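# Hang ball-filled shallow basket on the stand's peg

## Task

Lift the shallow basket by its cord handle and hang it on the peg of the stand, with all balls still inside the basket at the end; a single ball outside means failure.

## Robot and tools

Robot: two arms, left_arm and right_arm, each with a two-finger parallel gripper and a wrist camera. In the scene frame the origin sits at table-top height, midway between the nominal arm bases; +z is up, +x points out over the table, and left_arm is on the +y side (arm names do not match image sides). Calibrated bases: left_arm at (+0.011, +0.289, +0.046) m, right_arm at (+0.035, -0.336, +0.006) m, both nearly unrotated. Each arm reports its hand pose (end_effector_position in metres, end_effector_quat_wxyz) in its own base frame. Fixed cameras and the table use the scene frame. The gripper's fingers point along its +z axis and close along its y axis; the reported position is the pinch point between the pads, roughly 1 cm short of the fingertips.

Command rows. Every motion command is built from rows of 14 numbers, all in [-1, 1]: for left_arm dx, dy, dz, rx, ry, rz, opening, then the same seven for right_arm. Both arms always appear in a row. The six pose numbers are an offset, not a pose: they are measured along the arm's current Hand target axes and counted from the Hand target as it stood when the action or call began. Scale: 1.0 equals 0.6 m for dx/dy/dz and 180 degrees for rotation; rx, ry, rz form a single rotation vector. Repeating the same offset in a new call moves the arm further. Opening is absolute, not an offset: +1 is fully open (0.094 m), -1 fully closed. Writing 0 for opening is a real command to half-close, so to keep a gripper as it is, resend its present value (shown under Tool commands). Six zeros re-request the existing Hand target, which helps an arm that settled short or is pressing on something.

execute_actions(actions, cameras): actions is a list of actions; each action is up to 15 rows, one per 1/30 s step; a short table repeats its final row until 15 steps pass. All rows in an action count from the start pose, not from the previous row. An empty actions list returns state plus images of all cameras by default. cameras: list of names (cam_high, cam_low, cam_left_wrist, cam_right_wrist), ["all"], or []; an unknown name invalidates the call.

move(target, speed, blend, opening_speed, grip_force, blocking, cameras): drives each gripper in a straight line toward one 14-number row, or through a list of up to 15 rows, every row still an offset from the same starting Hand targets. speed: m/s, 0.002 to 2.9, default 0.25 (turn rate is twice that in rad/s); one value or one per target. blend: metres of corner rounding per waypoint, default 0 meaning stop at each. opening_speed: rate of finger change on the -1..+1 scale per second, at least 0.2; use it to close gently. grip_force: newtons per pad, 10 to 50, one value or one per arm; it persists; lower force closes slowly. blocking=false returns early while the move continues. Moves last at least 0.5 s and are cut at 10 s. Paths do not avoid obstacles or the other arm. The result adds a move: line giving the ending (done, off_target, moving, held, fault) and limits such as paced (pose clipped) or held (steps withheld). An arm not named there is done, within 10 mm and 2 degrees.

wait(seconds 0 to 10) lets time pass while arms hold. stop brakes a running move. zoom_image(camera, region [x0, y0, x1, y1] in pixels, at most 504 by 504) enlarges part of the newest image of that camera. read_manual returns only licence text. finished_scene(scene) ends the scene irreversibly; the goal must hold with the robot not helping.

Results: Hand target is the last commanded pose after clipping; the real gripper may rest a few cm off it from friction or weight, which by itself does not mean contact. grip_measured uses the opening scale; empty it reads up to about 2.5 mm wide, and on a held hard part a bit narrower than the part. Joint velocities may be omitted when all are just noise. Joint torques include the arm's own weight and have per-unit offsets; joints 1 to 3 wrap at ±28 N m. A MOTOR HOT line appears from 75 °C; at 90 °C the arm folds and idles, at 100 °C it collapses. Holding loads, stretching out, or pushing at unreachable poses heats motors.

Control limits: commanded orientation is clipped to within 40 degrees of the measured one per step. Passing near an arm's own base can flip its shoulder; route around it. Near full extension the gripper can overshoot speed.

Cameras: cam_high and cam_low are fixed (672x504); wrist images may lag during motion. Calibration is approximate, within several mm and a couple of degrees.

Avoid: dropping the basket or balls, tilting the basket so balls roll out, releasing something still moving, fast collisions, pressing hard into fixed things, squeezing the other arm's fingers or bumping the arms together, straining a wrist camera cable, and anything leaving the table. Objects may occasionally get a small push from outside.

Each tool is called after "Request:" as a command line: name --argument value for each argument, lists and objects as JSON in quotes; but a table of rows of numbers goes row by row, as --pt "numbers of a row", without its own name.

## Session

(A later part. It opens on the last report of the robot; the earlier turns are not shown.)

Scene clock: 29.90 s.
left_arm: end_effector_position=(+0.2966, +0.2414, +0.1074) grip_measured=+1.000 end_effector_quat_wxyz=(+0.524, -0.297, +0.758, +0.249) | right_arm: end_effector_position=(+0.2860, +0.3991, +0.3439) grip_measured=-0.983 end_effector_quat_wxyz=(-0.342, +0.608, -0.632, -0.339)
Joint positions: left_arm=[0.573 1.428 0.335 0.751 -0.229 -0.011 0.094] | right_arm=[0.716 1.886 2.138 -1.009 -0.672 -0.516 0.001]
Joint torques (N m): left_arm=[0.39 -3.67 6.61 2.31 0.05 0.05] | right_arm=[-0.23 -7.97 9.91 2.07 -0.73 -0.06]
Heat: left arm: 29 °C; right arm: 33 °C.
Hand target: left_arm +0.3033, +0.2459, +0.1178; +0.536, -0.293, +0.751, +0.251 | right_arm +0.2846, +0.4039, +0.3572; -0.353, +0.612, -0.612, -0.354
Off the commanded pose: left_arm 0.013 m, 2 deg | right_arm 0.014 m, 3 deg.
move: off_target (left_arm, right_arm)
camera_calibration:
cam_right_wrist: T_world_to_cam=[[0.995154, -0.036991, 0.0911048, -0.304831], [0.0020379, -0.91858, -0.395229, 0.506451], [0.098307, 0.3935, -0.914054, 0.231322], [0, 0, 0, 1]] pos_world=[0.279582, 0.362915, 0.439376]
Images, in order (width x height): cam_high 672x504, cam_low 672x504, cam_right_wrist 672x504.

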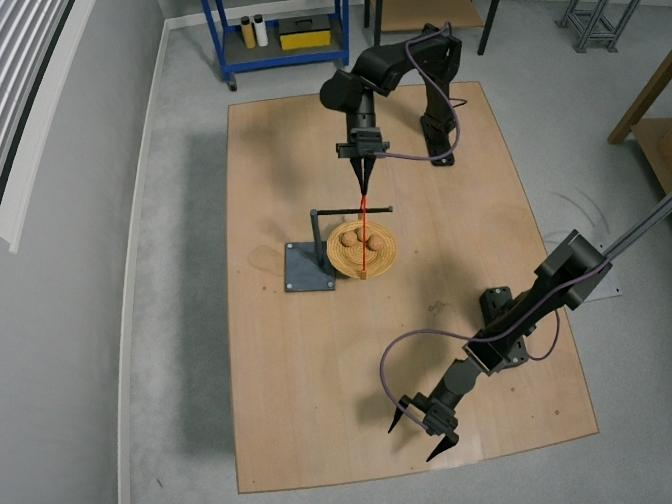

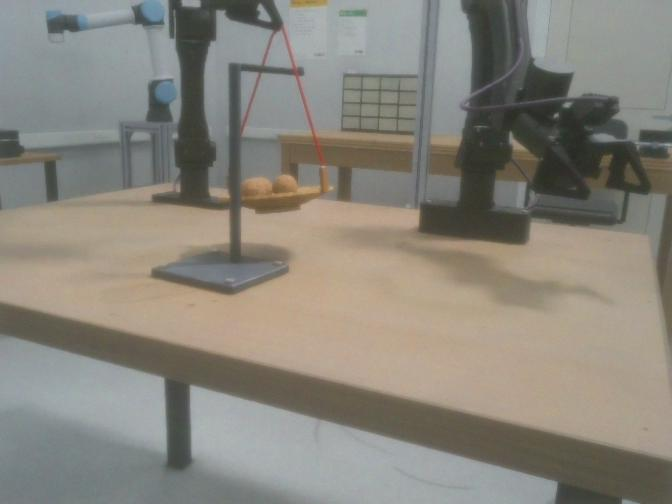

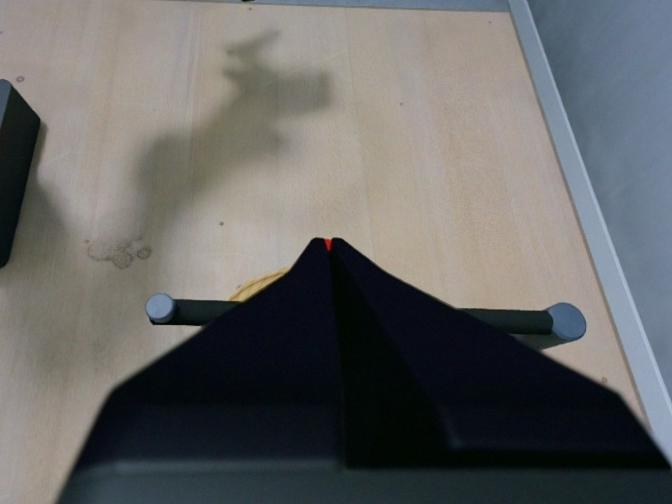

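Request:
move --target '[0,0,0,0,0,0,1,0.065,0,0.0375,0,0,0,-1]' --speed 0.05 --cameras '["cam_high","cam_low","cam_right_wrist"]'

Request:
zoom_image --camera "cam_low" --region '[220, 30, 340, 130]'

Request:
zoom_image --camera "cam_high" --region '[280, 150, 480, 300]'

Scene clock: 31.57 s.
left_arm: end_effector_position=(+0.2966, +0.2414, +0.1074) grip_measured=+1.000 end_effector_quat_wxyz=(+0.524, -0.297, +0.758, +0.249) | right_arm: end_effector_position=(+0.2900, +0.4035, +0.2934) grip_measured=-0.983 end_effector_quat_wxyz=(-0.329, +0.609, -0.634, -0.344)
Joint positions: left_arm=[0.573 1.428 0.335 0.751 -0.229 -0.011 0.094] | right_arm=[0.713 1.85 1.888 -0.824 -0.688 -0.524 0.001]
Joint torques (N m): left_arm=[0.38 -3.69 6.63 2.3 0.05 0.05] | right_arm=[0.05 -11.79 5.7 2.35 -0.58 -0.01]
Heat: left arm: 29 °C; right arm: 32 °C.
Hand target: left_arm +0.3033, +0.2459, +0.1178; +0.536, -0.293, +0.751, +0.251 | right_arm +0.2845, +0.4039, +0.3120; -0.353, +0.612, -0.613, -0.354
Off the commanded pose: left_arm 0.013 m, 2 deg | right_arm 0.020 m, 4 deg.
move: off_target (left_arm, right_arm)
camera_calibration:
cam_right_wrist: T_world_to_cam=[[0.99738, -0.0238426, 0.0683051, -0.303255], [0.00429332, -0.922965, -0.38486, 0.488575], [0.0722192, 0.384145, -0.920444, 0.196217], [0, 0, 0, 1]] pos_world=[0.286192, 0.368332, 0.389354]
Images, in order (width x height): cam_high 672x504, cam_low 672x504, cam_right_wrist 672x504.

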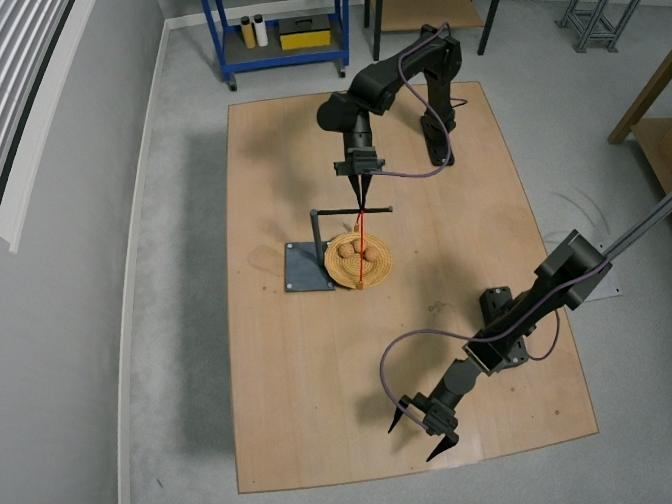

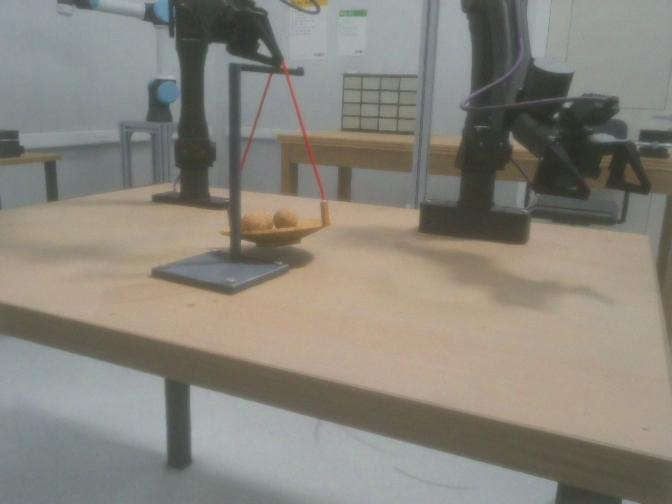

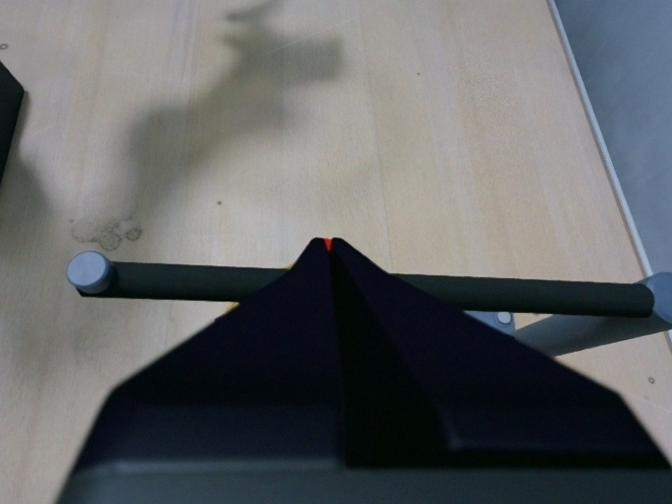

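Scaled by 4.200 from the camera's 672x504 image, which has a finer 960x720 frame.

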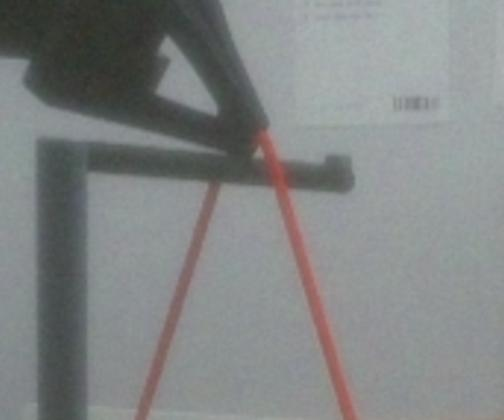

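Scaled by 2.520 from the camera's 672x504 image, which has a finer 960x720 frame.

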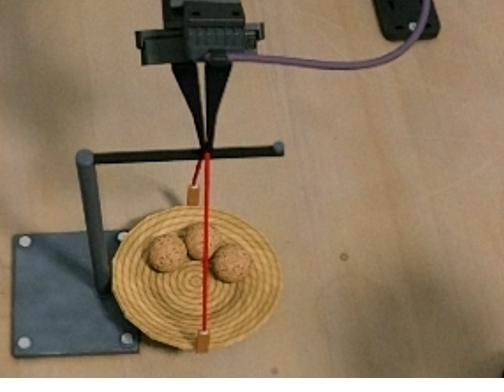

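Request:
move --pt "0 0 0 0 0 0 1 0.015 0.0133 -0.026 0 0 0 -1" --pt "0 0 0 0 0 0 1 0.035 0.0133 -0.0143 0 0 0 -1" --speed 0.03 --blend '[0.004,0]' --cameras '["cam_high","cam_low","cam_right_wrist"]'

Request:
zoom_image --camera "cam_low" --region '[210, 30, 360, 260]'

Request:
zoom_image --camera "cam_high" --region '[280, 150, 480, 300]'

Scene clock: 33.47 s.
left_arm: end_effector_position=(+0.2966, +0.2414, +0.1074) grip_measured=+1.000 end_effector_quat_wxyz=(+0.524, -0.297, +0.758, +0.249) | right_arm: end_effector_position=(+0.2841, +0.3913, +0.2874) grip_measured=-0.983 end_effector_quat_wxyz=(-0.346, +0.611, -0.622, -0.347)
Joint positions: left_arm=[0.573 1.428 0.335 0.751 -0.229 -0.011 0.094] | right_arm=[0.695 1.767 1.734 -0.723 -0.71 -0.54 0.001]
Joint torques (N m): left_arm=[0.39 -3.66 6.64 2.3 0.04 0.05] | right_arm=[-0.29 -11.22 5.53 1.97 -0.52 -0.04]
Heat: left arm: 29 °C; right arm: 32 °C.
Hand target: left_arm +0.3033, +0.2459, +0.1178; +0.536, -0.293, +0.751, +0.251 | right_arm +0.2766, +0.3860, +0.2983; -0.353, +0.613, -0.612, -0.354
Off the commanded pose: left_arm 0.013 m, 2 deg | right_arm 0.014 m, 2 deg.
move: off_target (left_arm, right_arm)
camera_calibration:
cam_right_wrist: T_world_to_cam=[[0.995389, -0.01986, 0.0938379, -0.305572], [0.020766, -0.910505, -0.412977, 0.473593], [0.0936415, 0.413021, -0.905894, 0.174302], [0, 0, 0, 1]] pos_world=[0.278006, 0.35315, 0.382157]
Images, in order (width x height): cam_high 672x504, cam_low 672x504, cam_right_wrist 672x504.

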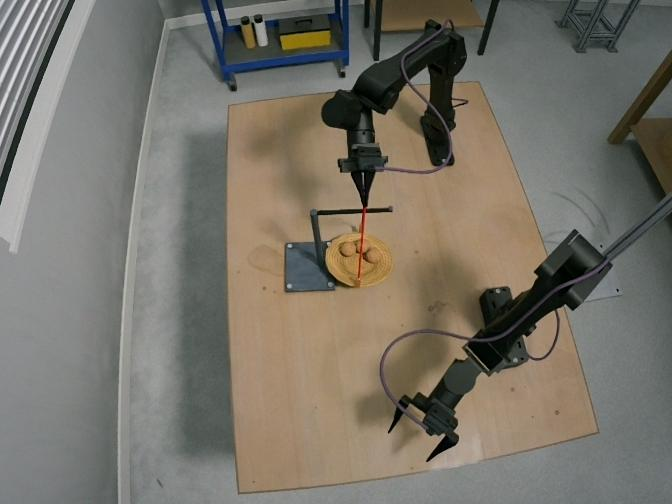

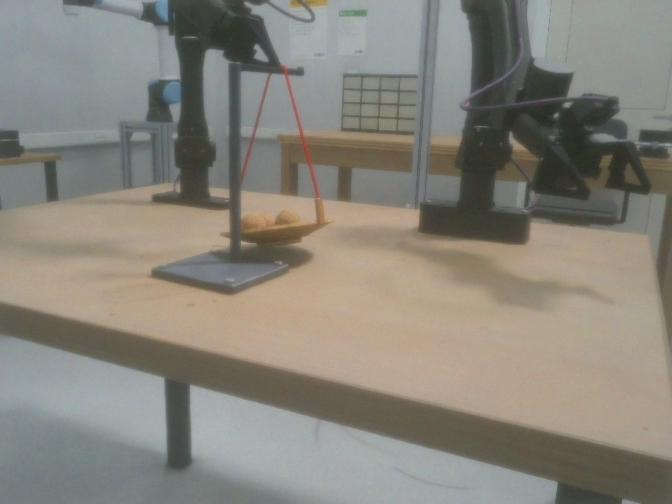

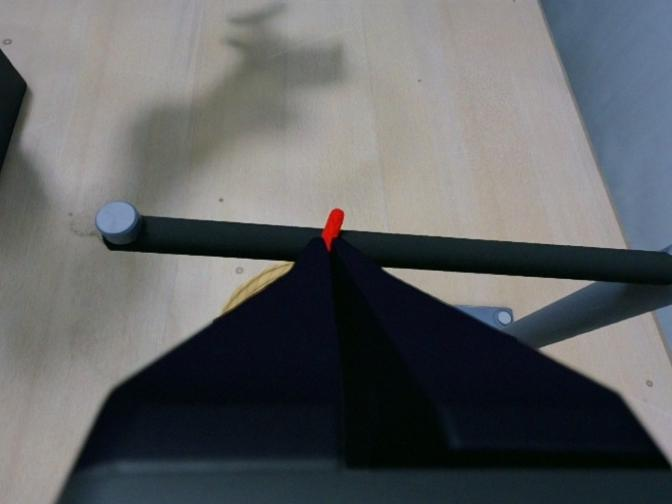

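Scaled by 2.191 from the camera's 672x504 image, which has a finer 960x720 frame.

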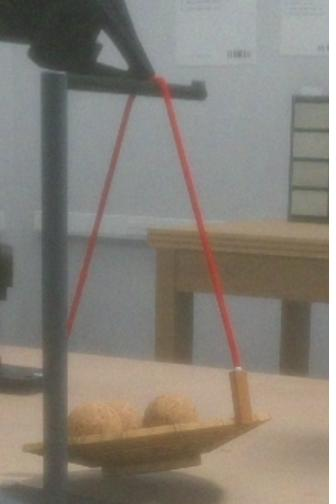

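Scaled by 2.520 from the camera's 672x504 image, which has a finer 960x720 frame.

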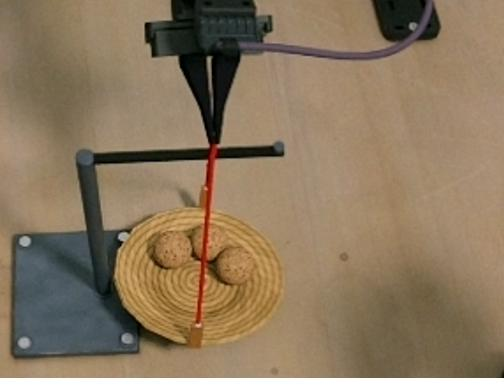

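Request:
move --target '[0,0,0,0,0,0,1,0,0,0,0,0,0,-0.6]' --opening_speed 0.25 --cameras '["cam_low","cam_right_wrist"]'

Request:
zoom_image --camera "cam_low" --region '[210, 30, 360, 260]'

Scene clock: 35.40 s.
left_arm: end_effector_position=(+0.2966, +0.2414, +0.1074) grip_measured=+1.000 end_effector_quat_wxyz=(+0.524, -0.297, +0.758, +0.249) | right_arm: end_effector_position=(+0.2838, +0.3911, +0.2856) grip_measured=-0.601 end_effector_quat_wxyz=(-0.344, +0.611, -0.623, -0.347)
Joint positions: left_arm=[0.573 1.428 0.335 0.751 -0.229 -0.011 0.094] | right_arm=[0.695 1.767 1.729 -0.723 -0.71 -0.54 0.019]
Joint torques (N m): left_arm=[0.38 -3.69 6.64 2.3 0.05 0.05] | right_arm=[-0.36 -11.26 5.91 1.92 -0.52 -0.04]
Heat: left arm: 29 °C; right arm: 32 °C.
Hand target: left_arm +0.3033, +0.2459, +0.1178; +0.536, -0.293, +0.751, +0.251 | right_arm +0.2765, +0.3860, +0.2983; -0.353, +0.613, -0.612, -0.354
Off the commanded pose: left_arm 0.013 m, 2 deg | right_arm 0.016 m, 2 deg.
move: off_target (left_arm, right_arm)
camera_calibration:
cam_right_wrist: T_world_to_cam=[[0.99571, -0.0193746, 0.0904768, -0.304393], [0.0195819, -0.911559, -0.410702, 0.472726], [0.0904321, 0.410712, -0.907269, 0.174991], [0, 0, 0, 1]] pos_world=[0.278006, 0.35315, 0.380454]
Images, in order (width x height): cam_low 672x504, cam_right_wrist 672x504.

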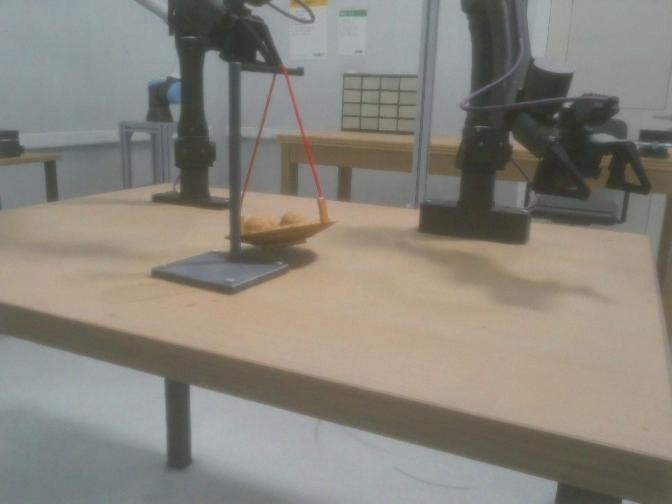

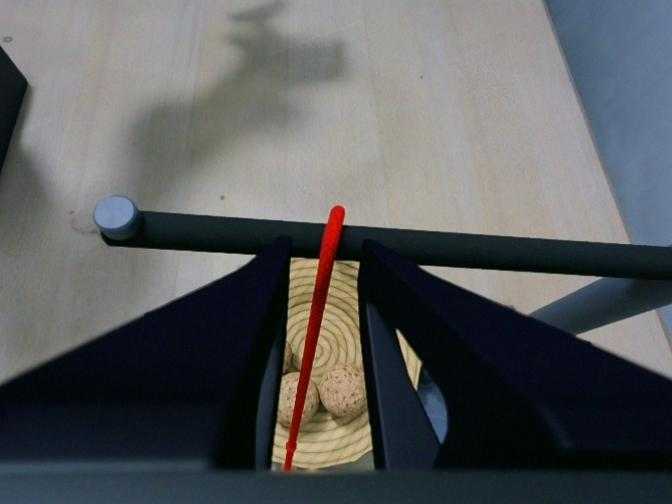

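Scaled by 2.191 from the camera's 672x504 image, which has a finer 960x720 frame.

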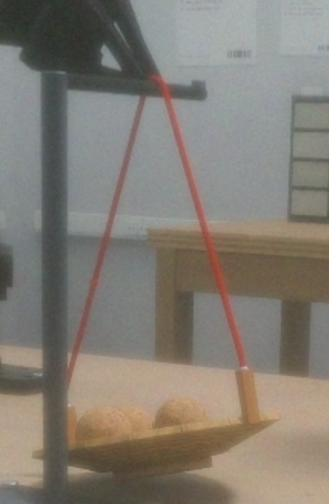

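Request:
move --pt "0 0 0 0 0 0 1 0 0 0 0 0 0 -0.35" --pt "0 0 0 0 0 0 1 0 0 -0.18 0 0 0 -0.35" --speed 0.06 --cameras '["cam_high","cam_low","cam_right_wrist"]'

Request:
zoom_image --camera "cam_low" --region '[210, 30, 360, 260]'

Scene clock: 38.83 s.
left_arm: end_effector_position=(+0.2966, +0.2414, +0.1074) grip_measured=+1.000 end_effector_quat_wxyz=(+0.524, -0.297, +0.758, +0.249) | right_arm: end_effector_position=(+0.2882, +0.2949, +0.3287) grip_measured=-0.352 end_effector_quat_wxyz=(-0.335, +0.608, -0.632, -0.346)
Joint positions: left_arm=[0.573 1.428 0.335 0.751 -0.229 -0.011 0.094] | right_arm=[0.457 1.686 1.864 -1.138 -0.857 -0.789 0.03]
Joint torques (N m): left_arm=[0.35 -3.66 6.64 2.29 0.04 0.05] | right_arm=[-0.24 -9.62 9.03 1.37 -0.76 -0.08]
Heat: left arm: 30 °C; right arm: 32 °C.
Hand target: left_arm +0.3033, +0.2459, +0.1178; +0.536, -0.293, +0.751, +0.251 | right_arm +0.2767, +0.2924, +0.3524; -0.353, +0.612, -0.612, -0.354
Off the commanded pose: left_arm 0.013 m, 2 deg | right_arm 0.026 m, 3 deg.
move: off_target (left_arm, right_arm)
camera_calibration:
cam_right_wrist: T_world_to_cam=[[0.996927, -0.0269523, 0.0735558, -0.307054], [0.00435544, -0.918429, -0.395561, 0.404115], [0.0782171, 0.394666, -0.915489, 0.264132], [0, 0, 0, 1]] pos_world=[0.28369, 0.258631, 0.424248]
Images, in order (width x height): cam_high 672x504, cam_low 672x504, cam_right_wrist 672x504.

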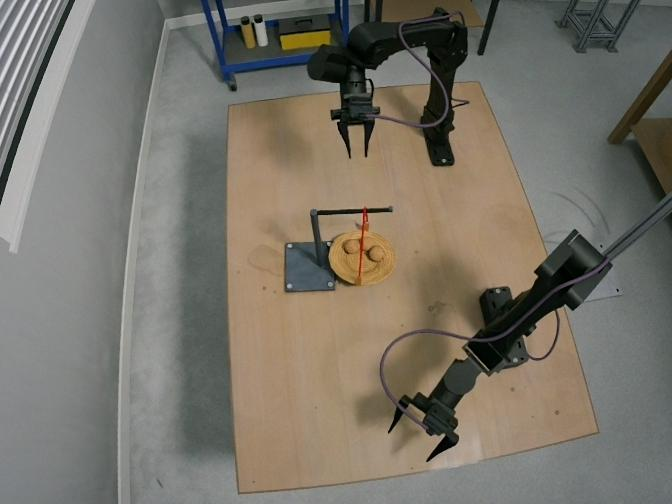

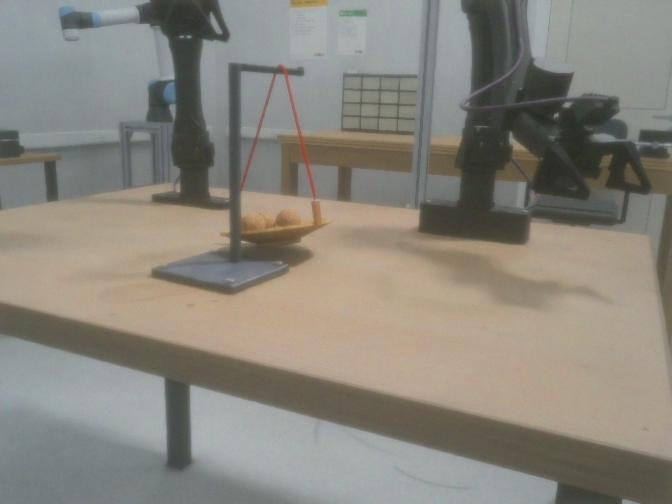

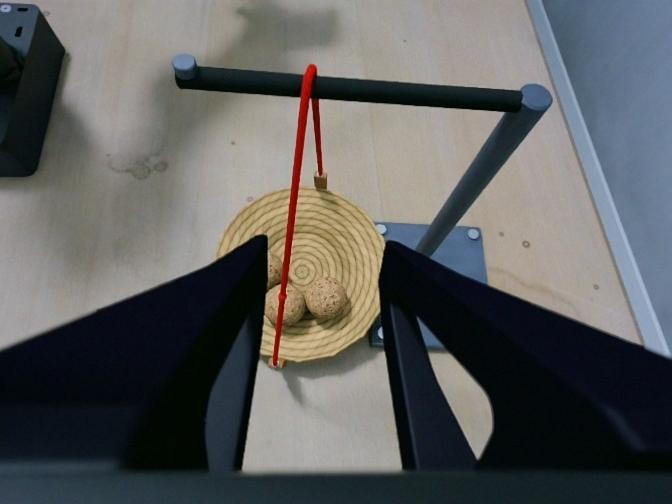

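Scaled by 2.191 from the camera's 672x504 image, which has a finer 960x720 frame.

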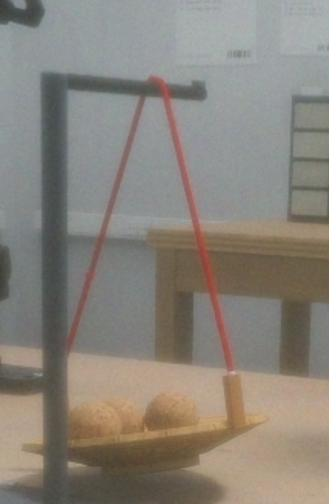

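Hung with all 3 balls.

Request:
wait --seconds 1.5

Request:
finished_scene --scene 2

Scene clock: 40.43 s.
left_arm: end_effector_position=(+0.2966, +0.2414, +0.1074) grip_measured=+1.000 end_effector_quat_wxyz=(+0.524, -0.297, +0.758, +0.249) | right_arm: end_effector_position=(+0.2881, +0.2948, +0.3286) grip_measured=-0.352 end_effector_quat_wxyz=(-0.334, +0.608, -0.632, -0.346)
Joint positions: left_arm=[0.573 1.428 0.335 0.751 -0.229 -0.011 0.094] | right_arm=[0.457 1.686 1.864 -1.139 -0.857 -0.789 0.03]
Joint torques (N m): left_arm=[0.36 -3.66 6.67 2.3 0.04 0.05] | right_arm=[-0.24 -9.63 9.05 1.36 -0.76 -0.07]
Heat: left arm: 30 °C; right arm: 32 °C.
Hand target: left_arm +0.3033, +0.2459, +0.1178; +0.536, -0.293, +0.751, +0.251 | right_arm +0.2767, +0.2924, +0.3524; -0.353, +0.612, -0.613, -0.354
Tool commands: left_gripper/opening=+1.0 right_gripper/opening=-0.35
Off the commanded pose: left_arm 0.013 m, 2 deg | right_arm 0.026 m, 3 deg.
wait: 1.50 s; at rest by 0.07 s

The scene is finished: the task was done.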